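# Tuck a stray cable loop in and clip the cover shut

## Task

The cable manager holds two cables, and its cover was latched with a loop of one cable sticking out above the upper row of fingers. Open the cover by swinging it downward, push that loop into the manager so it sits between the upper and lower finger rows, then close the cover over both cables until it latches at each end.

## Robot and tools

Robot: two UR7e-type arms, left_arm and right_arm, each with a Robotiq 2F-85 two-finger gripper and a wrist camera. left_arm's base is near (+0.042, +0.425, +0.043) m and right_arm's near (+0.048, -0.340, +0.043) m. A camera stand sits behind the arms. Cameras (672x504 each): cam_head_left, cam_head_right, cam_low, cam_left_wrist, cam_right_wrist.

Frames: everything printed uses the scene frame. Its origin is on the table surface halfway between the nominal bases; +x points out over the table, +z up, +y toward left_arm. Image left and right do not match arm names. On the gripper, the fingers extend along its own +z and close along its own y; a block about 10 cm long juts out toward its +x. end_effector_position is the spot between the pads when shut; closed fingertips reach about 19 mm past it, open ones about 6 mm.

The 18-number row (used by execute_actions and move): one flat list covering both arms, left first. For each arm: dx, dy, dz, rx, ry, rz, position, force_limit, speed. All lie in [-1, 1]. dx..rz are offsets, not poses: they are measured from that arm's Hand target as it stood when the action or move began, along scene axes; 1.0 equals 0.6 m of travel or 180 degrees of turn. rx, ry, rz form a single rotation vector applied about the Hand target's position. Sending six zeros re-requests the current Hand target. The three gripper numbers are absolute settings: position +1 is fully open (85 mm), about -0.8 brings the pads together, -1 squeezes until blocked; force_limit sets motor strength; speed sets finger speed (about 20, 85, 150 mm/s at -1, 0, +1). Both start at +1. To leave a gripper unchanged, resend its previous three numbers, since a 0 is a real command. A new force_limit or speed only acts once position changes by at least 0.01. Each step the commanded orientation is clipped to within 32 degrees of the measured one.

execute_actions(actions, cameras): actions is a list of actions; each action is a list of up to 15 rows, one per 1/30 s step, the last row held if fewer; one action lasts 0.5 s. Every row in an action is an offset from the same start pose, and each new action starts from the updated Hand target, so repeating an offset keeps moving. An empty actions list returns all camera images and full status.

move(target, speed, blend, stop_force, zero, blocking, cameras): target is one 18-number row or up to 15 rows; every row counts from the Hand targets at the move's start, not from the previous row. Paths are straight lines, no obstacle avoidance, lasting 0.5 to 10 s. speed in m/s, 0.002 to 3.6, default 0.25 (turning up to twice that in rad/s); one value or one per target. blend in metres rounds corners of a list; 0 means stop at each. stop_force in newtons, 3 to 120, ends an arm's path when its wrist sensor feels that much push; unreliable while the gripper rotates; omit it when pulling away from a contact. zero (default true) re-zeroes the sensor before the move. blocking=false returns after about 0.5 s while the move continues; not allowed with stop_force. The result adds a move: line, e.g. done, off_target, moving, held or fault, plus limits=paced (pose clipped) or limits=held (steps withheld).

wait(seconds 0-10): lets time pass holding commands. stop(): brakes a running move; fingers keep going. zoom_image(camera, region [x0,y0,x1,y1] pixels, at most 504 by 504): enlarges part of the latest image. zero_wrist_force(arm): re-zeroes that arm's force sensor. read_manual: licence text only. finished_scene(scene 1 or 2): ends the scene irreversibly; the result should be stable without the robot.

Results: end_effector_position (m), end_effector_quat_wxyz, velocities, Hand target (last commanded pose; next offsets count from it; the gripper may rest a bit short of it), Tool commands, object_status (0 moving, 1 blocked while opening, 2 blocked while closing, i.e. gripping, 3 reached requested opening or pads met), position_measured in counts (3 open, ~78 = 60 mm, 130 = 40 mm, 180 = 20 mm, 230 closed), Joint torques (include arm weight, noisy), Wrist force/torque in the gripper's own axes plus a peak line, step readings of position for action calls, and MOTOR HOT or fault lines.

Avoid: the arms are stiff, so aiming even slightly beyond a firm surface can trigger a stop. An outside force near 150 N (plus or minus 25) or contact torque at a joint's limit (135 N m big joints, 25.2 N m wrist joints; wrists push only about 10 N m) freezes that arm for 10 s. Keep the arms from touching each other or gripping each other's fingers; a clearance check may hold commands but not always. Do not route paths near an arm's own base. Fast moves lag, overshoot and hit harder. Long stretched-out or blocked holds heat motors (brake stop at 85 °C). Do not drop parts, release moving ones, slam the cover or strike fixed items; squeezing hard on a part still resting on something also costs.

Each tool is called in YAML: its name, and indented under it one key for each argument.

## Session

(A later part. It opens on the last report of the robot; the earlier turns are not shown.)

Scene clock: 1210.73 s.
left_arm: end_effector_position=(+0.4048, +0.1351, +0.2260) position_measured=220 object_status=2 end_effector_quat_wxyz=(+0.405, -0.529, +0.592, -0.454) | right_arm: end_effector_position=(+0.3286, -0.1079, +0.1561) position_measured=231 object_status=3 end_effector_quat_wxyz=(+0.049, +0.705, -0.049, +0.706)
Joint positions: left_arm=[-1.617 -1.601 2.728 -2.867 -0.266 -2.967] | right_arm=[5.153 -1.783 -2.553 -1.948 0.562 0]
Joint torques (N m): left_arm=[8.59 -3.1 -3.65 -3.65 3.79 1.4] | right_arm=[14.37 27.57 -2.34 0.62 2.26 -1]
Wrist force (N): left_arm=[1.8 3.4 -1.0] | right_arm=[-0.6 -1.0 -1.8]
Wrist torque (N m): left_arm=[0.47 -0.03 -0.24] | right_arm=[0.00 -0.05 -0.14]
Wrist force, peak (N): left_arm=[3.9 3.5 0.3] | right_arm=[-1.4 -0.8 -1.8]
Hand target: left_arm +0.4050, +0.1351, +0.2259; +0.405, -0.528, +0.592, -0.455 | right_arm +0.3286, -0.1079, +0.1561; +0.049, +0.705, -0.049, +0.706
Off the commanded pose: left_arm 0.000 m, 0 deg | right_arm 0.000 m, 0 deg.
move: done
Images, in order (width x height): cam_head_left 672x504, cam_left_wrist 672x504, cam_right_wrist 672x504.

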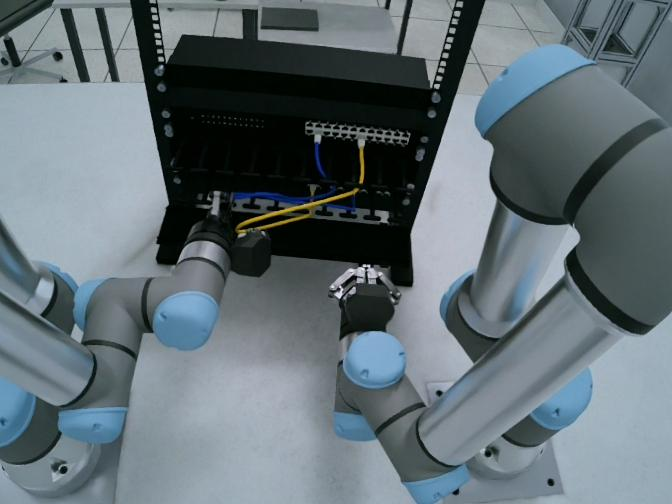

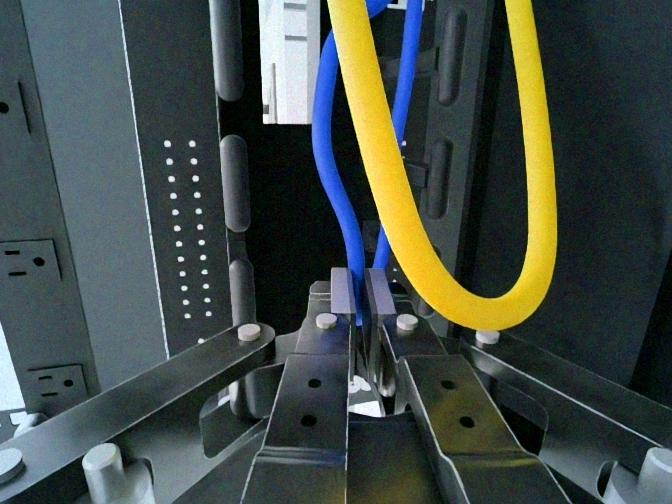

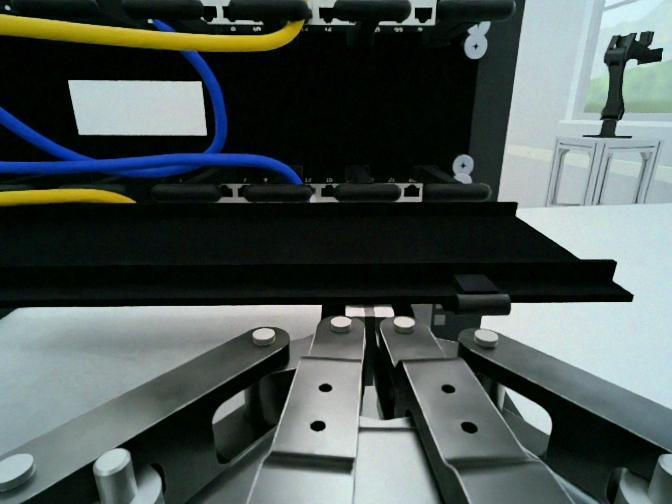

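move:
  target: [0.1,-0.0117,-0.0117,0,0,0,-1,-0.6,-0.5, 0,0,0,0,0,0,-1,-0.6,-0.5]
  speed: 0.03
  stop_force: 12
  cameras: ["cam_head_left", "cam_left_wrist", "cam_right_wrist"]

Scene clock: 1229.20 s.
left_arm: end_effector_position=(+0.4537, +0.1295, +0.2195) position_measured=220 object_status=2 end_effector_quat_wxyz=(+0.405, -0.530, +0.592, -0.453) | right_arm: end_effector_position=(+0.3286, -0.1079, +0.1561) position_measured=231 object_status=3 end_effector_quat_wxyz=(+0.049, +0.705, -0.049, +0.706)
Joint positions: left_arm=[-1.435 -1.25 2.63 -3.639 -0.346 -2.422] | right_arm=[5.153 -1.783 -2.553 -1.948 0.562 0]
Joint torques (N m): left_arm=[-1.18 -18.93 -6.93 -3.27 1.48 0.29] | right_arm=[14.31 27.34 -0.32 0.6 2.36 -1.4]
Wrist force (N): left_arm=[1.7 3.0 -1.1] | right_arm=[-0.8 -0.7 -1.5]
Wrist torque (N m): left_arm=[0.43 -0.07 -0.18] | right_arm=[0.04 -0.02 -0.14]
Wrist force, peak (N): left_arm=[-19.2 51.7 -120.0] | right_arm=[-0.9 -1.0 -1.8]
Hand target: left_arm +0.4537, +0.1295, +0.2195; +0.405, -0.530, +0.592, -0.453 (not the last commanded pose) | right_arm +0.3286, -0.1079, +0.1561; +0.049, +0.705, -0.049, +0.706
Tool commands: left_gripper/position=-1.0 left_gripper/force_limit=-0.6 left_gripper/speed=-0.498039 right_gripper/position=-1.0 right_gripper/force_limit=-0.6 right_gripper/speed=-0.5
Off the commanded pose: left_arm 0.011 m, 0 deg | right_arm 0.000 m, 0 deg.
FORCE FAULT: contact force on the left arm reached its limit, and that arm stopped. The contact can be on any part of that arm, not only on its tool. That arm's remaining commands of this call were not run. That arm is still stopped at the end of this call. That arm stays stopped for about 10 more seconds. Until then a move that you send moves the other arm only, and its call returns only when the move has ended. Once the stop has ended, the next robot result says so. If the stop ends while you think or write, that arm runs what you send next, counted from a new Hand target: where the arm stands when the stop ends. While its stop runs, that arm takes no new command, but its gripper still runs the gripper command that each later call begins with. Until it ends, the stop uses up actions while you think or wait. An arm that is not stopped still takes commands.
move: fault (left_arm)
Images, in order (width x height): cam_head_left 672x504, cam_left_wrist 672x504, cam_right_wrist 672x504.

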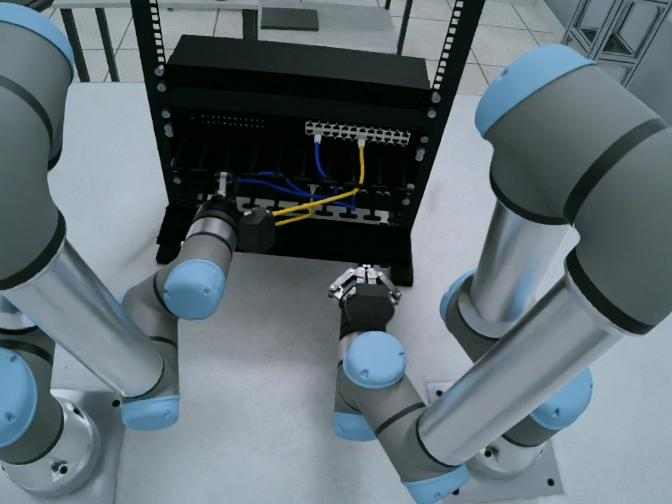

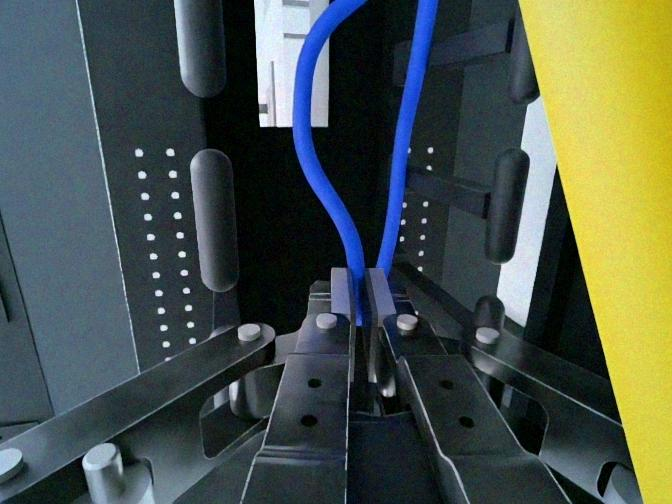

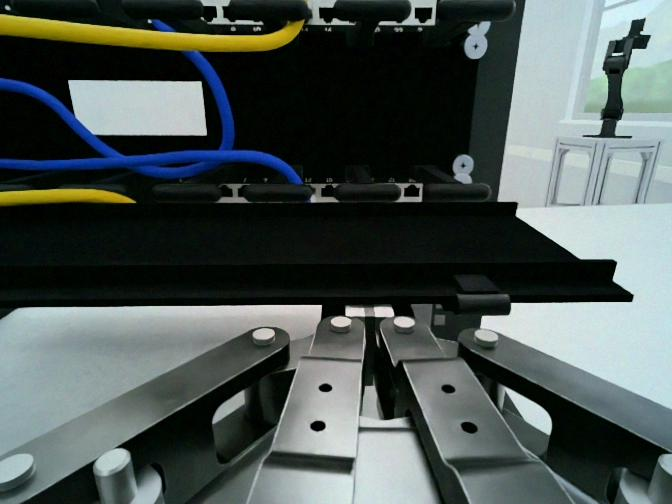

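wait:
  seconds: 1

Scene clock: 1257.83 s.
left_arm: end_effector_position=(+0.4537, +0.1295, +0.2195) position_measured=220 object_status=2 end_effector_quat_wxyz=(+0.405, -0.530, +0.592, -0.453) | right_arm: end_effector_position=(+0.3286, -0.1079, +0.1561) position_measured=231 object_status=3 end_effector_quat_wxyz=(+0.049, +0.705, -0.049, +0.706)
Joint positions: left_arm=[-1.435 -1.25 2.63 -3.639 -0.346 -2.422] | right_arm=[5.153 -1.783 -2.553 -1.948 0.562 0]
Joint torques (N m): left_arm=[-1.4 -19.92 -6.79 -2.44 1.56 -0.14] | right_arm=[13.99 26.65 -0.41 0.6 2.2 -0.99]
Wrist force (N): left_arm=[1.8 0.5 -1.1] | right_arm=[-1.1 -0.9 -1.5]
Wrist torque (N m): left_arm=[0.02 -0.09 -0.18] | right_arm=[0.01 0.02 -0.14]
Wrist force, peak (N): left_arm=[1.8 0.7 -1.4] | right_arm=[-1.3 -0.9 -1.9]
Hand target: left_arm +0.4537, +0.1295, +0.2195; +0.405, -0.530, +0.592, -0.453 (not the last commanded pose) | right_arm +0.3286, -0.1079, +0.1561; +0.049, +0.705, -0.049, +0.706
Tool commands: left_gripper/position=-1.0 left_gripper/force_limit=-0.6 left_gripper/speed=-0.498039 right_gripper/position=-1.0 right_gripper/force_limit=-0.6 right_gripper/speed=-0.5
Off the commanded pose: left_arm 0.011 m, 0 deg | right_arm 0.000 m, 0 deg.
FORCE FAULT, CONTINUED: the left arm's stop, for the force fault that an earlier result reported, is over. The rest of the stop counts as 19 of the actions that you can send in this scene. That arm's target is now where it stood when the stop ended, not its last command. That arm accepts commands again.
wait: 1.00 s; at rest from the start

execute_actions:
  actions:
    - [[0,0,0,0,0,0,-0.6,-0.6,-0.9,0,0,0,0,0,0,-1,-0.6,-0.5]]
  cameras: ["cam_head_left", "cam_left_wrist", "cam_right_wrist"]

Scene clock: 1266.03 s.
left_arm: end_effector_position=(+0.4537, +0.1295, +0.2194) position_measured=215 object_status=1 end_effector_quat_wxyz=(+0.405, -0.529, +0.592, -0.453) | right_arm: end_effector_position=(+0.3286, -0.1079, +0.1561) position_measured=231 object_status=3 end_effector_quat_wxyz=(+0.049, +0.705, -0.049, +0.706)
Joint positions: left_arm=[-1.435 -1.25 2.63 -3.639 -0.346 -2.422] | right_arm=[5.153 -1.783 -2.553 -1.948 0.562 0]
Joint torques (N m): left_arm=[-1.32 -33.09 -35.3 -7.67 10.23 -0.14] | right_arm=[12.15 26.75 -1.06 0.19 2.46 -0.81]
Wrist force (N): left_arm=[-21.2 63.2 -50.9] | right_arm=[-0.9 -0.9 -1.6]
Wrist torque (N m): left_arm=[3.28 0.66 -1.39] | right_arm=[0.00 0.00 -0.14]
Wrist force, peak (N): left_arm=[-21.2 63.2 -50.9] | right_arm=[-1.1 -0.8 -1.9]
Hand target: left_arm +0.4537, +0.1295, +0.2195; +0.405, -0.530, +0.592, -0.453 | right_arm +0.3286, -0.1079, +0.1561; +0.049, +0.705, -0.049, +0.706
Off the commanded pose: left_arm 0.000 m, 0 deg | right_arm 0.000 m, 0 deg.
Step readings (end_effector_position of left_arm | right_arm):
0: (+0.4537, +0.1295, +0.2195) | (+0.3286, -0.1079, +0.1561)
1: (+0.4537, +0.1295, +0.2195) | (+0.3286, -0.1079, +0.1561)
2: (+0.4537, +0.1295, +0.2195) | (+0.3286, -0.1079, +0.1561)
4: (+0.4537, +0.1295, +0.2194) | (+0.3286, -0.1079, +0.1561)
8: (+0.4537, +0.1295, +0.2193) | (+0.3286, -0.1079, +0.1561)
15: (+0.4537, +0.1295, +0.2194) | (+0.3286, -0.1079, +0.1561)
Images, in order (width x height): cam_head_left 672x504, cam_left_wrist 672x504, cam_right_wrist 672x504.

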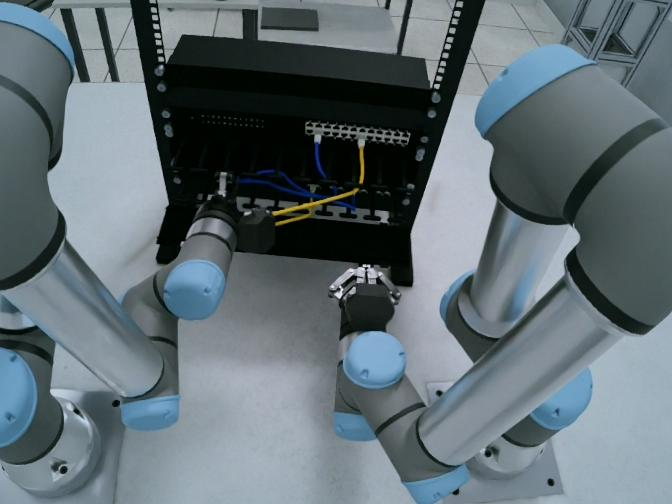

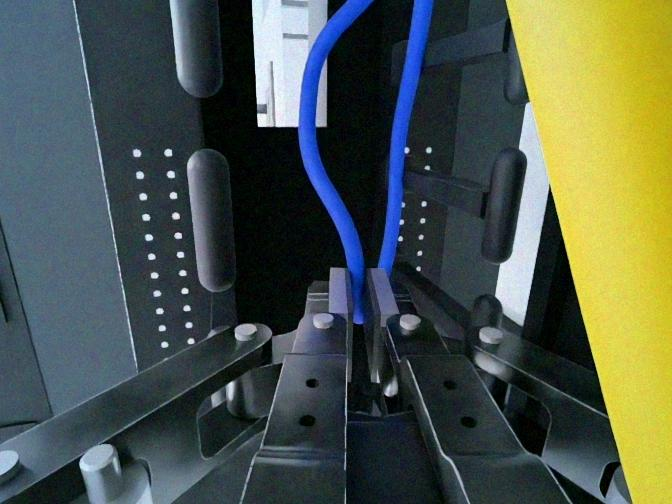

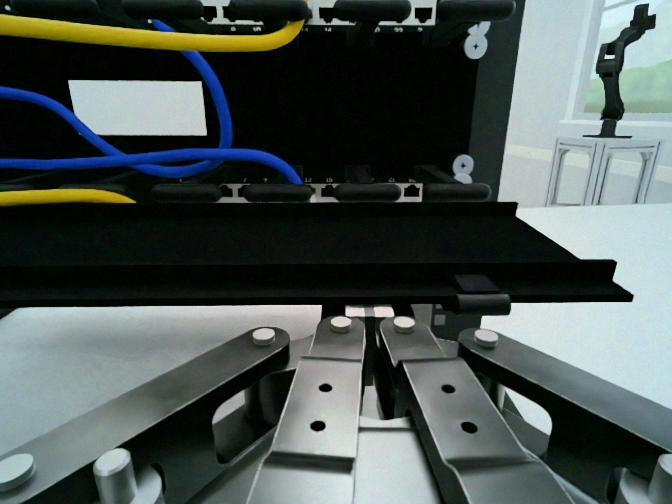

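execute_actions:
  actions:
    - [[0,0,0,0,0,0,-1,-0.6,-0.5,0,0,0,0,0,0,-1,-0.6,-0.5]]

Scene clock: 1271.30 s.
left_arm: end_effector_position=(+0.4537, +0.1295, +0.2195) position_measured=220 object_status=2 end_effector_quat_wxyz=(+0.405, -0.530, +0.592, -0.453) | right_arm: end_effector_position=(+0.3286, -0.1079, +0.1561) position_measured=231 object_status=3 end_effector_quat_wxyz=(+0.049, +0.705, -0.049, +0.706)
Joint positions: left_arm=[-1.435 -1.25 2.63 -3.639 -0.346 -2.422] | right_arm=[5.153 -1.783 -2.553 -1.948 0.562 0]
Joint torques (N m): left_arm=[-1.97 -12.22 2.3 -1.17 0.07 0.77] | right_arm=[13.39 26.86 0.11 0.26 2.51 -1.08]
Wrist force (N): left_arm=[1.3 1.3 -1.3] | right_arm=[-0.9 -0.6 -1.6]
Wrist torque (N m): left_arm=[0.19 -0.09 -0.18] | right_arm=[0.06 -0.01 -0.15]
Wrist force, peak (N): left_arm=[-24.2 66.1 -53.5] | right_arm=[-1.1 -1.0 -1.8]
Hand target: left_arm +0.4537, +0.1295, +0.2195; +0.405, -0.530, +0.592, -0.453 | right_arm +0.3286, -0.1079, +0.1561; +0.049, +0.705, -0.049, +0.706
Off the commanded pose: left_arm 0.000 m, 0 deg | right_arm 0.000 m, 0 deg.
Step readings (end_effector_position of left_arm | right_arm):
0: (+0.4537, +0.1295, +0.2195) | (+0.3286, -0.1079, +0.1561)
1: (+0.4537, +0.1295, +0.2195) | (+0.3286, -0.1079, +0.1561)
2: (+0.4537, +0.1295, +0.2195) | (+0.3286, -0.1079, +0.1561)
4: (+0.4538, +0.1294, +0.2198) | (+0.3286, -0.1079, +0.1561)
8: (+0.4538, +0.1294, +0.2197) | (+0.3286, -0.1079, +0.1561)
15: (+0.4537, +0.1295, +0.2195) | (+0.3286, -0.1079, +0.1561)

move:
  target: [-0.0150,0.0017,-0.002,0,0,0,-1,-0.6,-0.5, 0,0,0,0,0,0,-1,-0.6,-0.5]
  speed: 0.03

execute_actions:
  actions:
    - [[0,0,0,0,0,0,-0.55,-0.6,-0.9,0,0,0,0,0,0,-1,-0.6,-0.5]]
  cameras: ["cam_left_wrist", "cam_right_wrist"]

Scene clock: 1286.03 s.
left_arm: end_effector_position=(+0.4448, +0.1305, +0.2183) position_measured=220 object_status=2 end_effector_quat_wxyz=(+0.405, -0.529, +0.592, -0.453) | right_arm: end_effector_position=(+0.3286, -0.1079, +0.1561) position_measured=231 object_status=3 end_effector_quat_wxyz=(+0.049, +0.705, -0.049, +0.706)
Joint positions: left_arm=[-1.467 -1.281 2.655 -3.563 -0.327 -2.497] | right_arm=[5.153 -1.783 -2.553 -1.948 0.562 0]
Joint torques (N m): left_arm=[-11.17 -26.41 1.69 -1.11 3.55 -1.69] | right_arm=[13.06 29.32 -0.1 0.43 2.35 -1.05]
Wrist force (N): left_arm=[1.7 1.5 -0.8] | right_arm=[-1.0 -0.9 -1.6]
Wrist torque (N m): left_arm=[0.19 -0.10 -0.16] | right_arm=[0.01 -0.01 -0.15]
Wrist force, peak (N): left_arm=[1.6 1.8 -1.2] | right_arm=[-1.1 -1.0 -1.7]
Hand target: left_arm +0.4447, +0.1305, +0.2183; +0.405, -0.530, +0.592, -0.453 | right_arm +0.3286, -0.1079, +0.1561; +0.049, +0.705, -0.049, +0.706
Off the commanded pose: left_arm 0.000 m, 0 deg | right_arm 0.000 m, 0 deg.
move: done

Scene clock: 1286.73 s.
left_arm: end_effector_position=(+0.4447, +0.1305, +0.2183) position_measured=199 object_status=3 end_effector_quat_wxyz=(+0.405, -0.530, +0.592, -0.453) | right_arm: end_effector_position=(+0.3286, -0.1079, +0.1561) position_measured=231 object_status=3 end_effector_quat_wxyz=(+0.049, +0.705, -0.049, +0.706)
Joint positions: left_arm=[-1.467 -1.281 2.655 -3.562 -0.327 -2.498] | right_arm=[5.153 -1.783 -2.553 -1.948 0.562 0]
Joint torques (N m): left_arm=[-12.08 -26.59 1.06 -1.3 3.04 -1.61] | right_arm=[12.15 27.19 0.17 0.2 2.21 -1.28]
Wrist force (N): left_arm=[0.3 1.7 -0.6] | right_arm=[-1.1 -0.6 -1.4]
Wrist torque (N m): left_arm=[0.18 -0.14 -0.11] | right_arm=[0.06 0.01 -0.14]
Wrist force, peak (N): left_arm=[1.7 1.7 -0.8] | right_arm=[-1.1 -0.4 -2.0]
Hand target: left_arm +0.4447, +0.1305, +0.2183; +0.405, -0.530, +0.592, -0.453 | right_arm +0.3286, -0.1079, +0.1561; +0.049, +0.705, -0.049, +0.706
Off the commanded pose: left_arm 0.000 m, 0 deg | right_arm 0.000 m, 0 deg.
Step readings (end_effector_position of left_arm | right_arm):
0: (+0.4448, +0.1305, +0.2183) | (+0.3286, -0.1079, +0.1561)
1: (+0.4448, +0.1305, +0.2183) | (+0.3286, -0.1079, +0.1561)
2: (+0.4448, +0.1305, +0.2183) | (+0.3286, -0.1079, +0.1561)
4: (+0.4448, +0.1305, +0.2183) | (+0.3286, -0.1079, +0.1561)
8: (+0.4447, +0.1305, +0.2183) | (+0.3286, -0.1079, +0.1561)
15: (+0.4447, +0.1305, +0.2183) | (+0.3286, -0.1079, +0.1561)
Images, in order (width x height): cam_left_wrist 672x504, cam_right_wrist 672x504.

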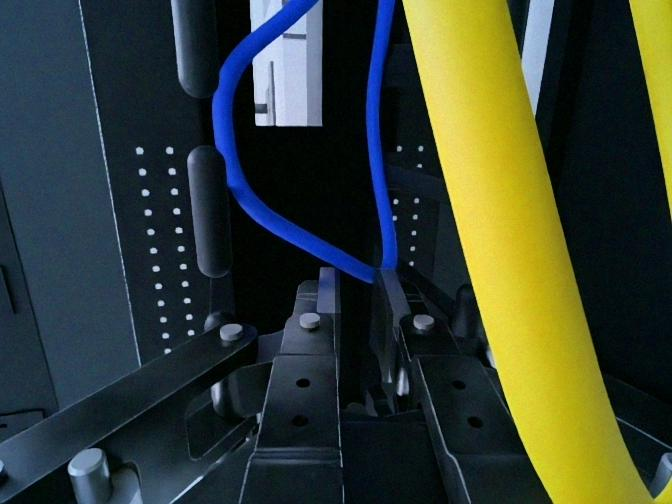

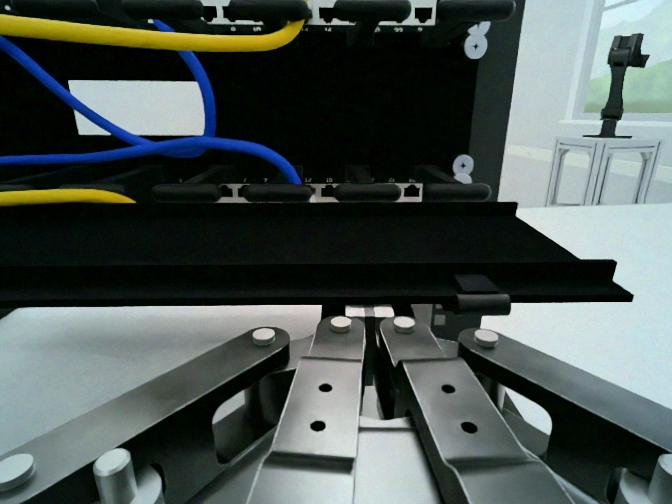

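move:
  target: [-0.0630,0.0072,0.0100,0,0,0,-0.55,-0.6,-0.5, 0,0,0,0,0,0,-1,-0.6,-0.5]
  speed: 0.05
  cameras: ["cam_head_left", "cam_left_wrist", "cam_right_wrist"]

Scene clock: 1302.07 s.
left_arm: end_effector_position=(+0.4071, +0.1349, +0.2242) position_measured=199 object_status=3 end_effector_quat_wxyz=(+0.405, -0.529, +0.592, -0.453) | right_arm: end_effector_position=(+0.3286, -0.1079, +0.1561) position_measured=231 object_status=3 end_effector_quat_wxyz=(+0.049, +0.705, -0.049, +0.706)
Joint positions: left_arm=[-1.608 -1.576 2.727 -2.918 -0.27 -2.937] | right_arm=[5.153 -1.783 -2.553 -1.948 0.562 0]
Joint torques (N m): left_arm=[-11.18 -18.4 -19.91 -1.4 0.68 -1.79] | right_arm=[11.29 27.78 -0.76 -1.62 1.64 -1.23]
Wrist force (N): left_arm=[0.4 2.2 -0.7] | right_arm=[-0.7 -0.7 -1.8]
Wrist torque (N m): left_arm=[0.26 -0.10 -0.10] | right_arm=[0.03 -0.03 -0.14]
Wrist force, peak (N): left_arm=[1.5 -11.5 8.9] | right_arm=[-13.6 -1.2 2.0]
Hand target: left_arm +0.4069, +0.1348, +0.2243; +0.405, -0.530, +0.592, -0.453 | right_arm +0.3286, -0.1079, +0.1561; +0.049, +0.705, -0.049, +0.706
Off the commanded pose: left_arm 0.000 m, 0 deg | right_arm 0.000 m, 0 deg.
move: done
Images, in order (width x height): cam_head_left 672x504, cam_left_wrist 672x504, cam_right_wrist 672x504.

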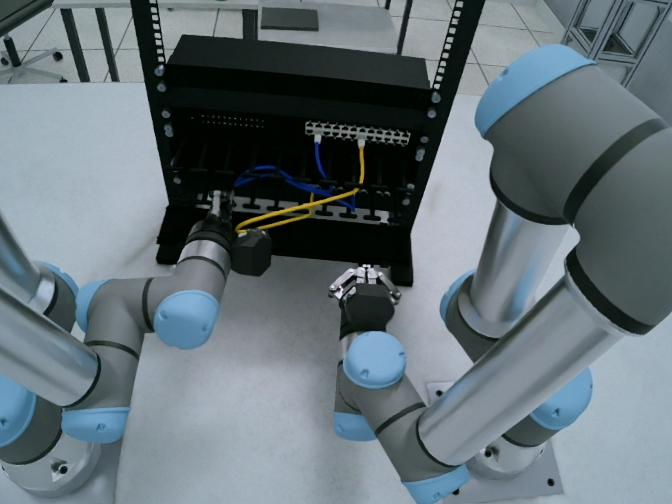

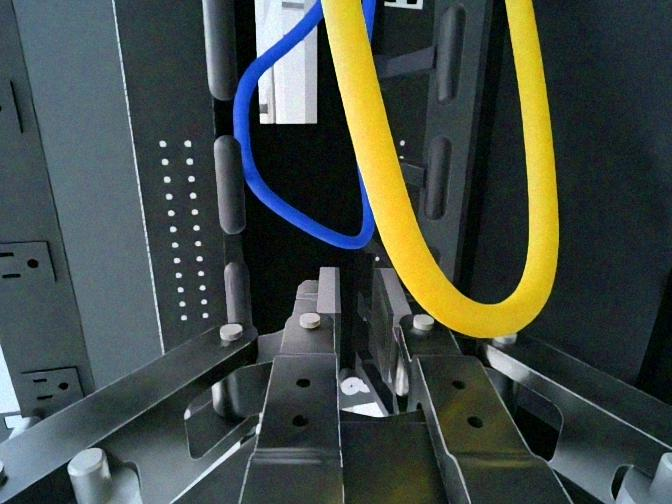

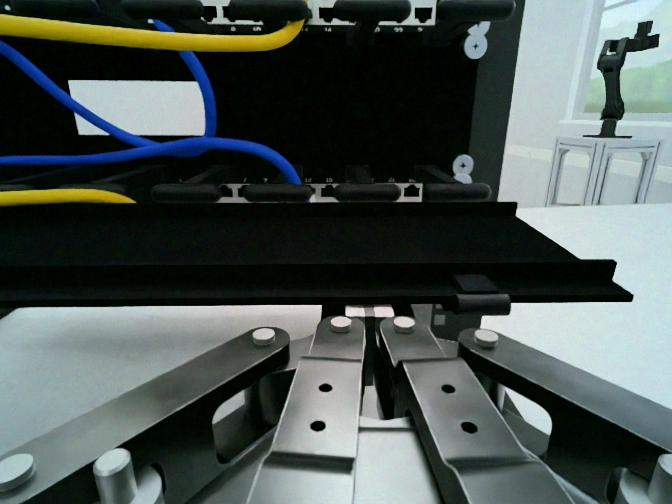

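move:
  target: [-0.0800,0.015,0.0700,-0.4829,0.0549,0.1294,-0.55,-0.6,-0.5, 0,0,0,0,0,0,-1,-0.6,-0.5]
  speed: 0.4
  cameras: ["cam_head_left", "cam_left_wrist", "cam_right_wrist"]

Scene clock: 1318.23 s.
left_arm: end_effector_position=(+0.3590, +0.1438, +0.2663) position_measured=199 object_status=3 end_effector_quat_wxyz=(+0.039, +0.792, -0.043, +0.607) | right_arm: end_effector_position=(+0.3286, -0.1079, +0.1561) position_measured=231 object_status=3 end_effector_quat_wxyz=(+0.049, +0.705, -0.049, +0.706)
Joint positions: left_arm=[-1.812 -2.06 2.596 -1.616 -0.299 -5.233] | right_arm=[5.153 -1.783 -2.553 -1.948 0.562 0]
Joint torques (N m): left_arm=[-11.5 6.94 -30.09 -0.6 0.47 -1.74] | right_arm=[4.83 24.26 0.36 -3.82 -0.8 -1.2]
Wrist force (N): left_arm=[0.5 -0.5 -1.9] | right_arm=[-0.9 -0.4 -1.8]
Wrist torque (N m): left_arm=[0.08 -0.37 -0.03] | right_arm=[0.06 -0.01 -0.14]
Wrist force, peak (N): left_arm=[0.6 2.5 -0.9] | right_arm=[-1.0 -0.7 -2.3]
Hand target: left_arm +0.3589, +0.1438, +0.2663; +0.039, +0.792, -0.043, +0.607 | right_arm +0.3286, -0.1079, +0.1561; +0.049, +0.705, -0.049, +0.706
Off the commanded pose: left_arm 0.000 m, 0 deg | right_arm 0.000 m, 0 deg.
move: done
Images, in order (width x height): cam_head_left 672x504, cam_left_wrist 672x504, cam_right_wrist 672x504.

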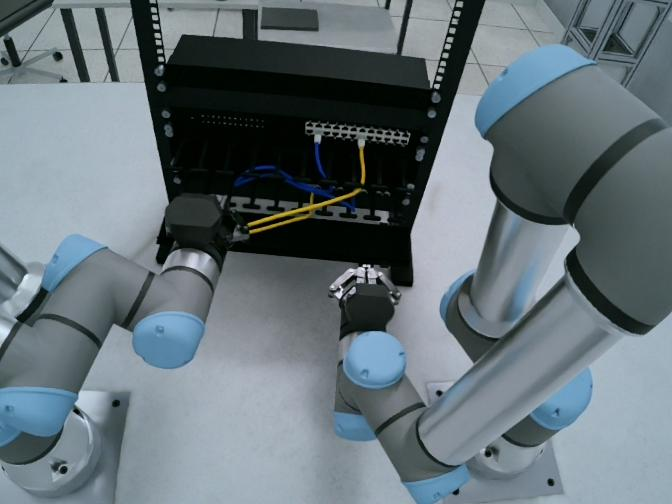

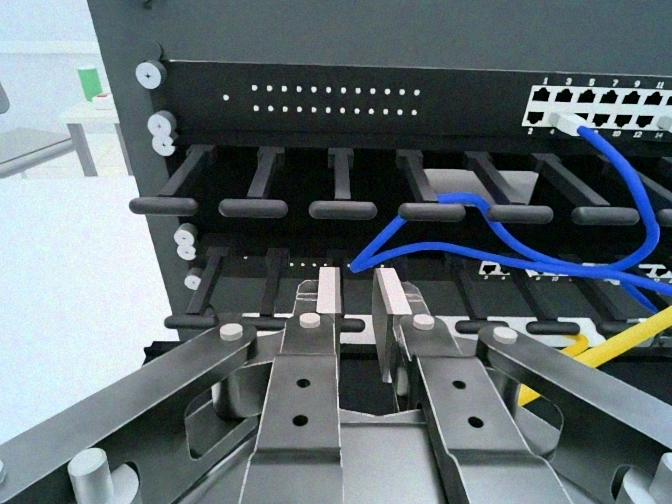

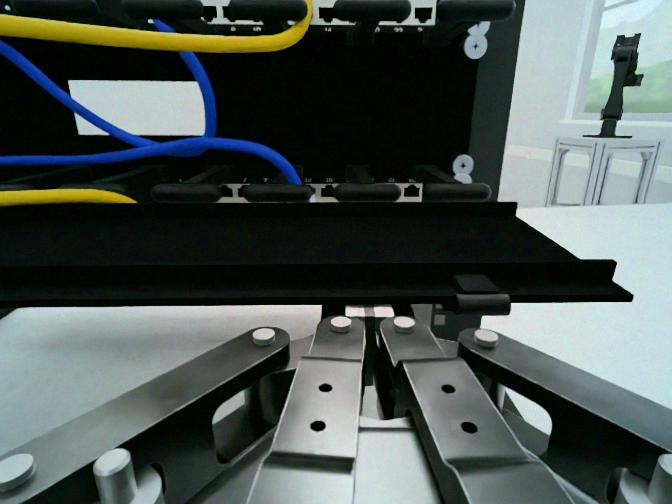

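zoom_image:
  camera: "cam_left_wrist"
  region: [330, 130, 672, 400]

Scaled by 1.474 from the camera's 672x504 image, which has a finer 960x720 frame.

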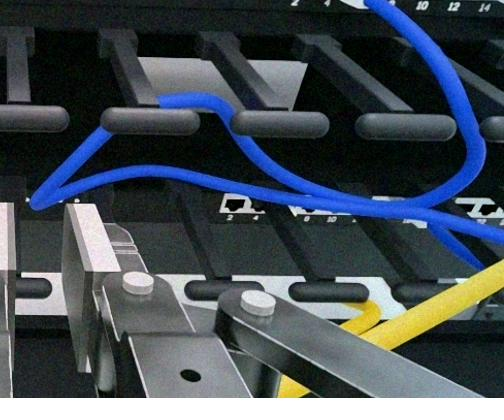

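move:
  target: [0.03,-0.003,-0.01,0.4799,-0.0546,-0.1294,-0.2,-0.6,-0.5, 0.0083,0,-0.0333,0,0,0,-1,-0.6,-0.5]
  speed: 0.3
  cameras: ["cam_head_left", "cam_left_wrist", "cam_right_wrist"]

Scene clock: 1373.67 s.
left_arm: end_effector_position=(+0.3769, +0.1421, +0.2603) position_measured=154 object_status=3 end_effector_quat_wxyz=(-0.402, +0.532, -0.590, +0.454) | right_arm: end_effector_position=(+0.3336, -0.1079, +0.1361) position_measured=231 object_status=3 end_effector_quat_wxyz=(+0.049, +0.705, -0.049, +0.706)
Joint positions: left_arm=[-1.733 -1.983 2.647 -1.98 -0.275 -3.414] | right_arm=[5.134 -1.865 -2.561 -1.859 0.543 0]
Joint torques (N m): left_arm=[8.2 -10.01 -12.96 -3.75 0.66 1.59] | right_arm=[-13.61 9.65 -6.61 1.7 -2.7 1.05]
Wrist force (N): left_arm=[0.5 2.2 -1.1] | right_arm=[-0.5 0.0 -1.2]
Wrist torque (N m): left_arm=[0.27 -0.12 -0.19] | right_arm=[0.07 -0.04 -0.14]
Wrist force, peak (N): left_arm=[0.5 2.4 -1.3] | right_arm=[-0.9 -0.2 -2.3]
Hand target: left_arm +0.3769, +0.1420, +0.2603; +0.402, -0.532, +0.590, -0.455 | right_arm +0.3336, -0.1079, +0.1361; +0.049, +0.705, -0.049, +0.706
Off the commanded pose: left_arm 0.000 m, 0 deg | right_arm 0.000 m, 0 deg.
move: done
Images, in order (width x height): cam_head_left 672x504, cam_left_wrist 672x504, cam_right_wrist 672x504.

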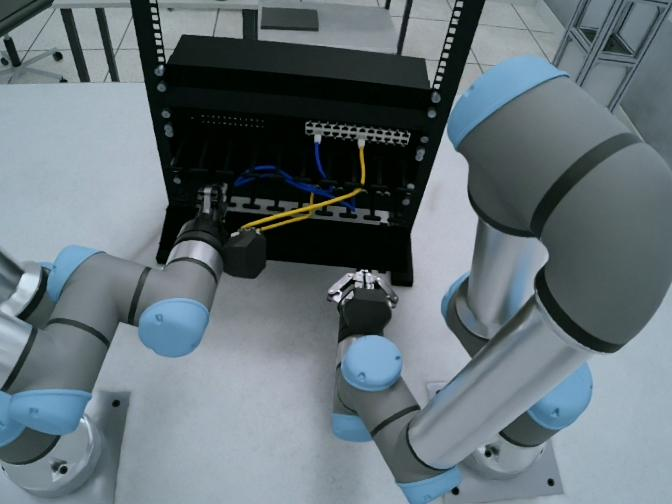

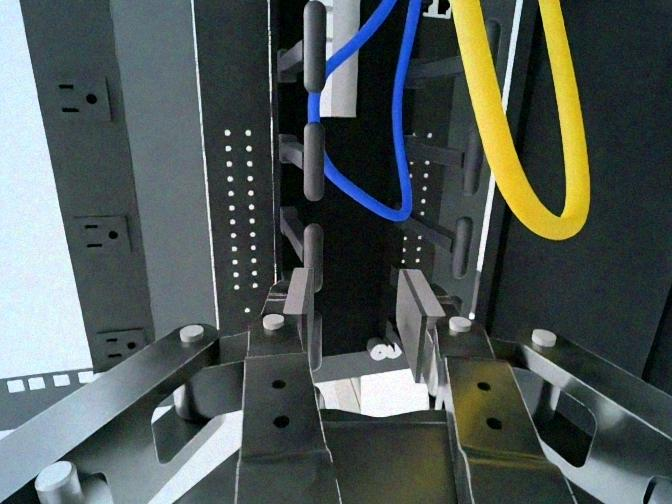

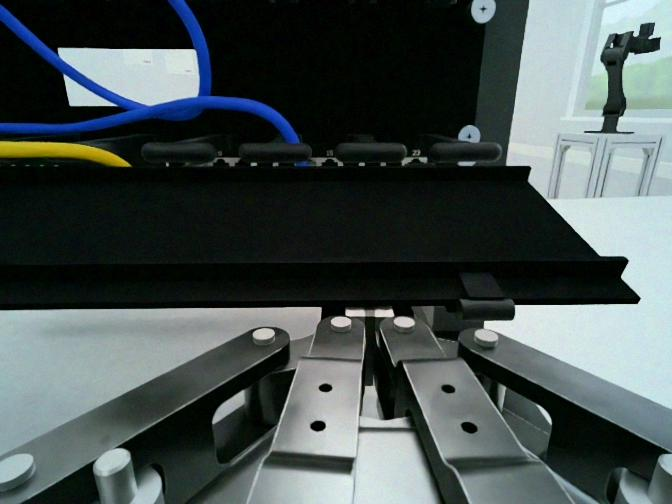

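move:
  target: [0.0535,-0.0183,-0.065,-0.0038,-0.0331,0,-0.45,-0.6,-0.5, 0,0,0,0,0,0,-1,-0.6,-0.5]
  speed: 0.1
  cameras: ["cam_left_wrist", "cam_right_wrist"]

Scene clock: 1403.47 s.
left_arm: end_effector_position=(+0.4086, +0.1312, +0.2214) position_measured=186 object_status=3 end_effector_quat_wxyz=(-0.431, +0.512, -0.565, +0.483) | right_arm: end_effector_position=(+0.3336, -0.1079, +0.1361) position_measured=231 object_status=3 end_effector_quat_wxyz=(+0.049, +0.705, -0.049, +0.706)
Joint positions: left_arm=[-1.623 -1.407 2.743 -3.11 -0.166 -2.945] | right_arm=[5.134 -1.865 -2.561 -1.859 0.543 0]
Joint torques (N m): left_arm=[8.43 -7.77 0.43 -3.66 0.71 1.45] | right_arm=[-13.67 9.7 -5.5 1.68 -2.51 0.93]
Wrist force (N): left_arm=[0.3 2.4 -1.2] | right_arm=[-0.5 0.1 -1.3]
Wrist torque (N m): left_arm=[0.31 -0.11 -0.20] | right_arm=[0.07 -0.04 -0.14]
Wrist force, peak (N): left_arm=[0.8 3.2 -0.5] | right_arm=[-0.8 0.3 -1.5]
Hand target: left_arm +0.4090, +0.1311, +0.2213; +0.429, -0.510, +0.566, -0.485 | right_arm +0.3336, -0.1079, +0.1361; +0.049, +0.705, -0.049, +0.706
Off the commanded pose: left_arm 0.000 m, 0 deg | right_arm 0.000 m, 0 deg.
move: done
Images, in order (width x height): cam_left_wrist 672x504, cam_right_wrist 672x504.

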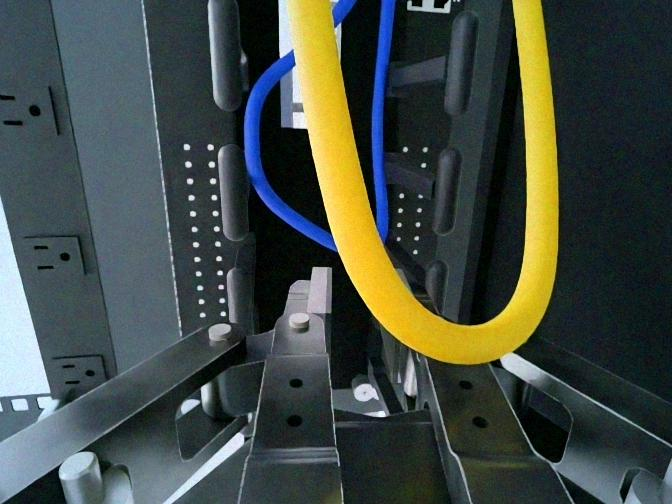

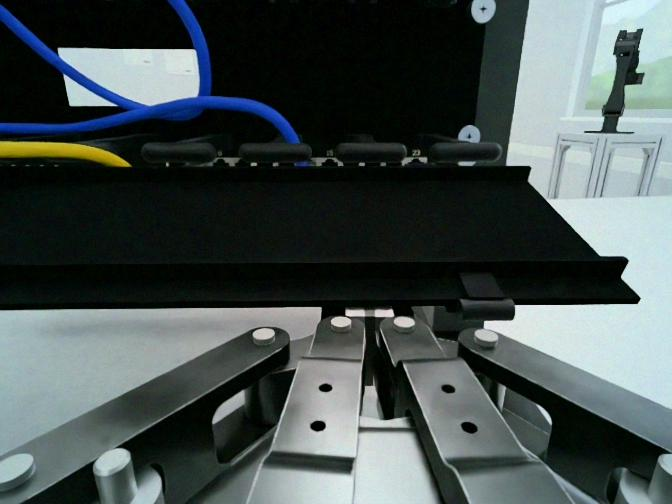

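move:
  target: [0.0667,-0.0077,-0.0072,0,0,0,-0.45,-0.6,-0.5, 0,0,0,0,0,0,-1,-0.6,-0.5]
  speed: 0.03
  stop_force: 10
  cameras: ["cam_left_wrist", "cam_head_left"]

Scene clock: 1440.03 s.
left_arm: end_effector_position=(+0.4491, +0.1264, +0.2169) position_measured=186 object_status=3 end_effector_quat_wxyz=(-0.429, +0.510, -0.566, +0.485) | right_arm: end_effector_position=(+0.3336, -0.1079, +0.1361) position_measured=231 object_status=3 end_effector_quat_wxyz=(+0.049, +0.705, -0.049, +0.706)
Joint positions: left_arm=[-1.472 -1.056 2.608 -3.983 -0.249 -2.275] | right_arm=[5.134 -1.865 -2.561 -1.859 0.543 0]
Joint torques (N m): left_arm=[8.28 -16.2 -11.2 -3.37 -0.1 1.28] | right_arm=[-12.82 9.2 -6.36 1.7 -2.23 0.84]
Wrist force (N): left_arm=[0.8 2.4 -0.8] | right_arm=[-0.5 0.2 -1.2]
Wrist torque (N m): left_arm=[0.31 -0.19 -0.20] | right_arm=[0.10 -0.04 -0.15]
Wrist force, peak (N): left_arm=[0.6 2.7 -1.2] | right_arm=[-0.8 0.2 -1.7]
Hand target: left_arm +0.4491, +0.1264, +0.2169; +0.429, -0.510, +0.566, -0.485 | right_arm +0.3336, -0.1079, +0.1361; +0.049, +0.705, -0.049, +0.706
Off the commanded pose: left_arm 0.000 m, 0 deg | right_arm 0.000 m, 0 deg.
move: done
Images, in order (width x height): cam_head_left 672x504, cam_left_wrist 672x504.

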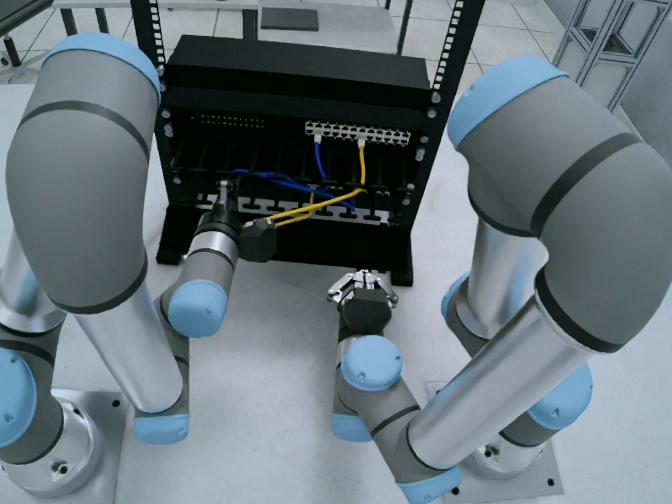

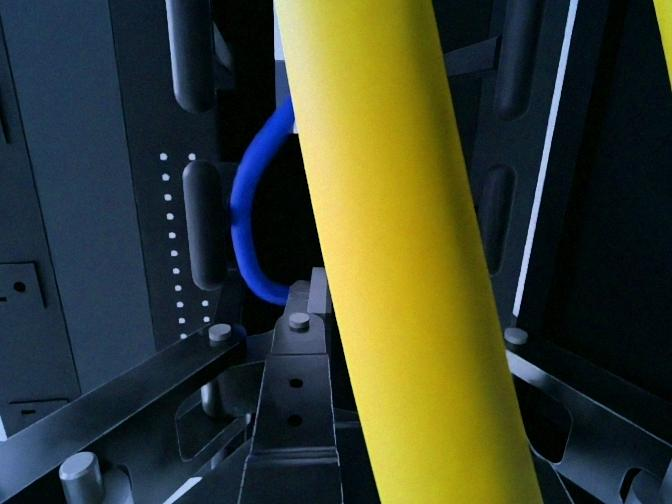

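move:
  target: [-0.0667,0.0077,0.0072,0,0,0,-0.45,-0.6,-0.5, 0,0,0,0,0,0,-1,-0.6,-0.5]
  speed: 0.08
  cameras: ["cam_left_wrist"]

Scene clock: 1463.13 s.
left_arm: end_effector_position=(+0.4095, +0.1311, +0.2212) position_measured=186 object_status=3 end_effector_quat_wxyz=(+0.428, -0.508, +0.567, -0.487) | right_arm: end_effector_position=(+0.3336, -0.1079, +0.1361) position_measured=231 object_status=3 end_effector_quat_wxyz=(+0.049, +0.705, -0.049, +0.706)
Joint positions: left_arm=[-1.619 -1.347 2.749 -3.271 -0.167 -2.85] | right_arm=[5.134 -1.865 -2.561 -1.859 0.543 0]
Joint torques (N m): left_arm=[-11.99 -23.11 -14.44 -1.5 0.51 -1.55] | right_arm=[-12.78 9.28 -6.44 1.64 -2.08 1]
Wrist force (N): left_arm=[0.4 2.5 -1.0] | right_arm=[-0.4 0.2 -1.3]
Wrist torque (N m): left_arm=[0.33 -0.12 -0.13] | right_arm=[0.10 -0.06 -0.14]
Wrist force, peak (N): left_arm=[0.6 2.6 -1.5] | right_arm=[-1.0 0.3 -1.5]
Hand target: left_arm +0.4090, +0.1311, +0.2213; +0.429, -0.510, +0.566, -0.485 | right_arm +0.3336, -0.1079, +0.1361; +0.049, +0.705, -0.049, +0.706
Off the commanded pose: left_arm 0.000 m, 0 deg | right_arm 0.000 m, 0 deg.
move: done
Images, in order (width x height): cam_left_wrist 672x504.

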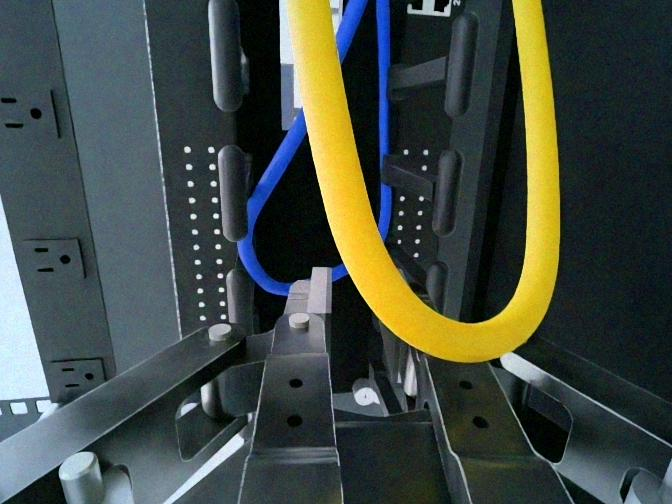

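move:
  target: [-0.0833,0.0200,0.0700,-0.4907,0.0558,0.0782,-1,-0.6,-0.5, 0,0,0,0,0,0,-1,-0.6,-0.5]
  speed: 0.4
  cameras: ["cam_head_left", "cam_left_wrist"]

Scene clock: 1493.50 s.
left_arm: end_effector_position=(+0.3934, +0.1350, +0.2353) position_measured=231 object_status=3 end_effector_quat_wxyz=(-0.270, +0.620, -0.431, +0.597) | right_arm: end_effector_position=(+0.3336, -0.1079, +0.1361) position_measured=231 object_status=3 end_effector_quat_wxyz=(+0.049, +0.705, -0.049, +0.706)
Joint positions: left_arm=[-1.686 -1.435 2.812 -3.255 -0.149 -3.369] | right_arm=[5.134 -1.865 -2.561 -1.859 0.543 0]
Joint torques (N m): left_arm=[8.71 -5.38 -15.41 -3.87 0.65 1.39] | right_arm=[-10.96 10.2 -5.17 1.62 -2.25 0.74]
Wrist force (N): left_arm=[0.6 1.5 -1.7] | right_arm=[-0.6 0.0 -1.1]
Wrist torque (N m): left_arm=[0.20 -0.32 -0.25] | right_arm=[0.06 -0.03 -0.15]
Wrist force, peak (N): left_arm=[0.5 1.4 -2.7] | right_arm=[-0.8 -0.1 -1.7]
Hand target: left_arm +0.3934, +0.1350, +0.2353; -0.270, +0.620, -0.431, +0.597 (not the last commanded pose) | right_arm +0.3336, -0.1079, +0.1361; +0.049, +0.705, -0.049, +0.706
Off the commanded pose: left_arm 0.045 m, 60 deg | right_arm 0.000 m, 0 deg.
led back after a hold (left arm): the arm was led back toward your command in small steps, so it may still be short of it.
move: held (left_arm; a check stopped the path); limits=held
pose unreachable (left arm): on one or more control steps of this call, first in action 0 (counted from 0), this arm could not follow its commanded pose, so it was not sent that pose on those steps. It may still have moved: this result reports where it is.
cause: moving toward the commanded pose would bring two parts of the arm too close to each other (joints 3 (elbow) and 4 (wrist 1) lie between them).
Images, in order (width x height): cam_head_left 672x504, cam_left_wrist 672x504.

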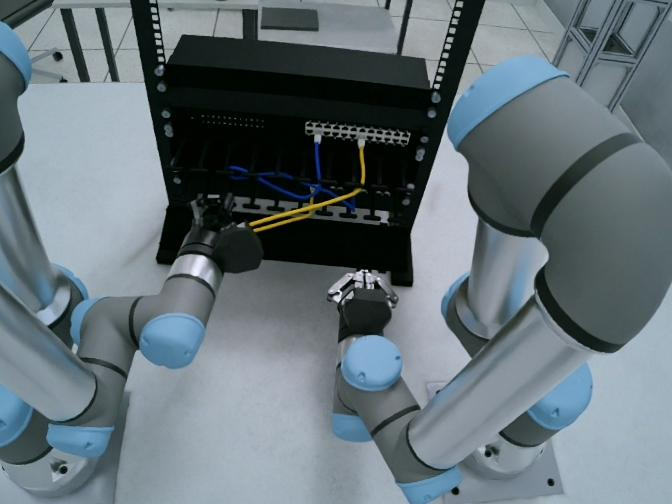

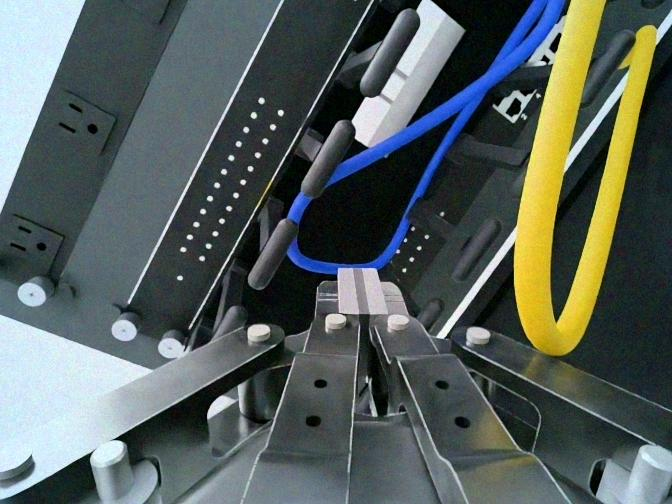

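move:
  target: [0.0400,-0.0083,0.0250,-0.319,0.059,0.046,-1,-0.6,-0.5, 0,0,0,0,0,0,-1,-0.6,-0.5]
  speed: 0.3
  cameras: ["cam_head_left", "cam_left_wrist"]

Scene clock: 1518.30 s.
left_arm: end_effector_position=(+0.4174, +0.1300, +0.2503) position_measured=231 object_status=3 end_effector_quat_wxyz=(+0.059, +0.752, -0.070, +0.652) | right_arm: end_effector_position=(+0.3336, -0.1079, +0.1361) position_measured=231 object_status=3 end_effector_quat_wxyz=(+0.049, +0.705, -0.049, +0.706)
Joint positions: left_arm=[-1.583 -1.23 2.715 -3.862 -0.206 -3.894] | right_arm=[5.134 -1.865 -2.561 -1.859 0.543 0]
Joint torques (N m): left_arm=[8.19 -11.44 -11.92 -3.33 0.1 1.37] | right_arm=[-12.39 11.74 -5.69 1.36 -1.95 0.8]
Wrist force (N): left_arm=[0.5 -1.0 -2.5] | right_arm=[-0.7 0.3 -1.4]
Wrist torque (N m): left_arm=[0.07 -0.44 -0.14] | right_arm=[0.11 -0.02 -0.14]
Wrist force, peak (N): left_arm=[0.7 -1.1 -2.8] | right_arm=[-0.8 0.1 -1.7]
Hand target: left_arm +0.4174, +0.1300, +0.2503; +0.059, +0.752, -0.070, +0.653 | right_arm +0.3336, -0.1079, +0.1361; +0.049, +0.705, -0.049, +0.706
Off the commanded pose: left_arm 0.000 m, 0 deg | right_arm 0.000 m, 0 deg.
move: done
Images, in order (width x height): cam_head_left 672x504, cam_left_wrist 672x504.

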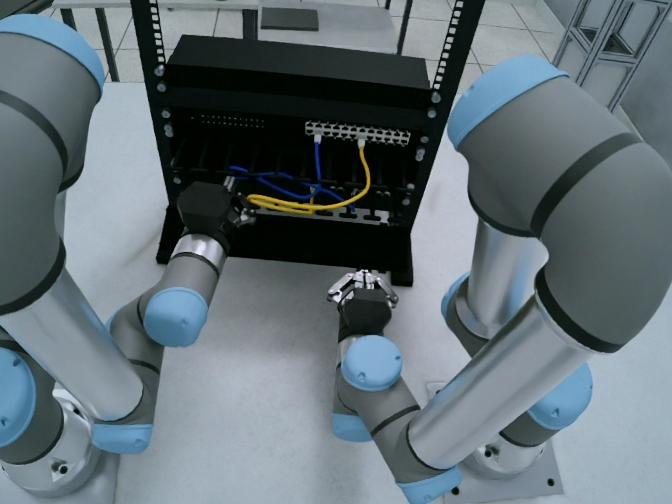

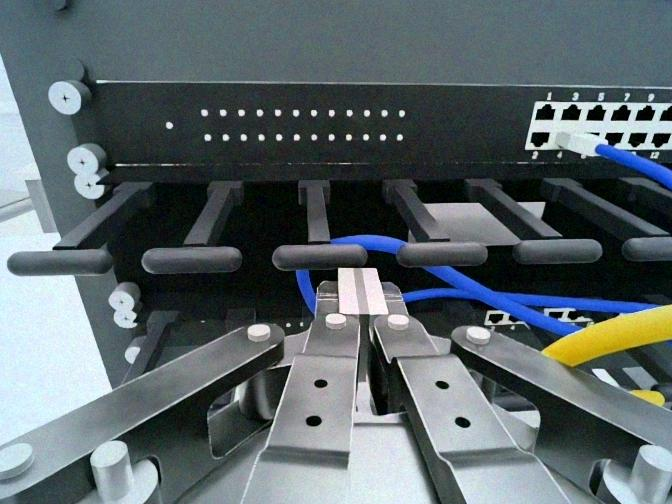

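zoom_image:
  camera: "cam_left_wrist"
  region: [240, 160, 672, 400]

Scaled by 1.167 from the camera's 672x504 image, which has a finer 960x720 frame.

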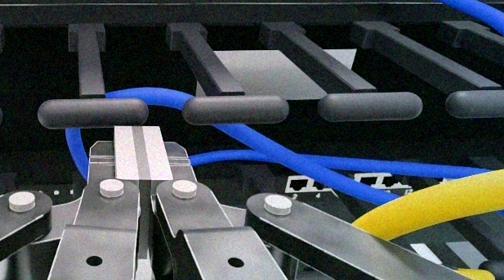

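move:
  target: [-0.0207,0.0033,-0.0522,0,0,0,-1,-0.6,-0.5, 0,0,0,0,0,0,-1,-0.6,-0.5]
  speed: 0.06
  stop_force: 10
  cameras: ["cam_left_wrist"]

Scene clock: 1576.00 s.
left_arm: end_effector_position=(+0.4050, +0.1320, +0.2190) position_measured=231 object_status=3 end_effector_quat_wxyz=(+0.059, +0.752, -0.070, +0.653) | right_arm: end_effector_position=(+0.3336, -0.1079, +0.1361) position_measured=231 object_status=3 end_effector_quat_wxyz=(+0.049, +0.705, -0.049, +0.706)
Joint positions: left_arm=[-1.635 -1.136 2.77 -3.805 -0.172 -4.104] | right_arm=[5.134 -1.865 -2.561 -1.859 0.543 0]
Joint torques (N m): left_arm=[-11.33 -26.3 7.42 -1.26 3.23 -1.59] | right_arm=[-12.6 8.7 -5.32 1.58 -1.95 0.68]
Wrist force (N): left_arm=[1.0 -1.4 -2.7] | right_arm=[-0.6 0.0 -1.2]
Wrist torque (N m): left_arm=[0.03 -0.46 -0.07] | right_arm=[0.06 -0.02 -0.14]
Wrist force, peak (N): left_arm=[0.5 -1.4 -3.2] | right_arm=[-0.9 -0.1 -1.6]
Hand target: left_arm +0.4050, +0.1320, +0.2190; +0.059, +0.752, -0.070, +0.653 | right_arm +0.3336, -0.1079, +0.1361; +0.049, +0.705, -0.049, +0.706
Off the commanded pose: left_arm 0.000 m, 0 deg | right_arm 0.000 m, 0 deg.
move: done
Images, in order (width x height): cam_left_wrist 672x504.

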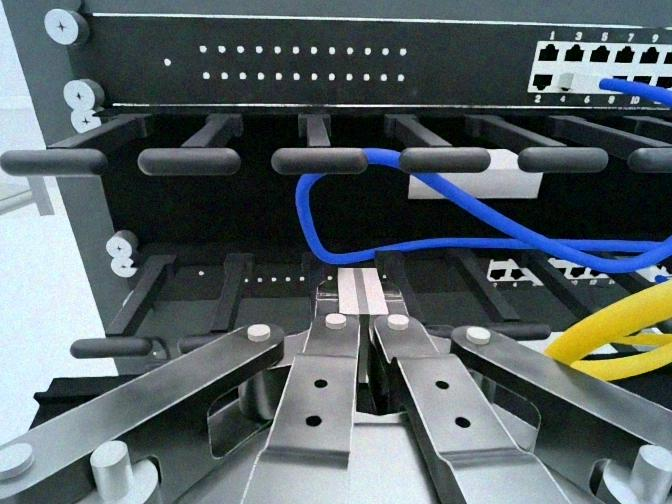

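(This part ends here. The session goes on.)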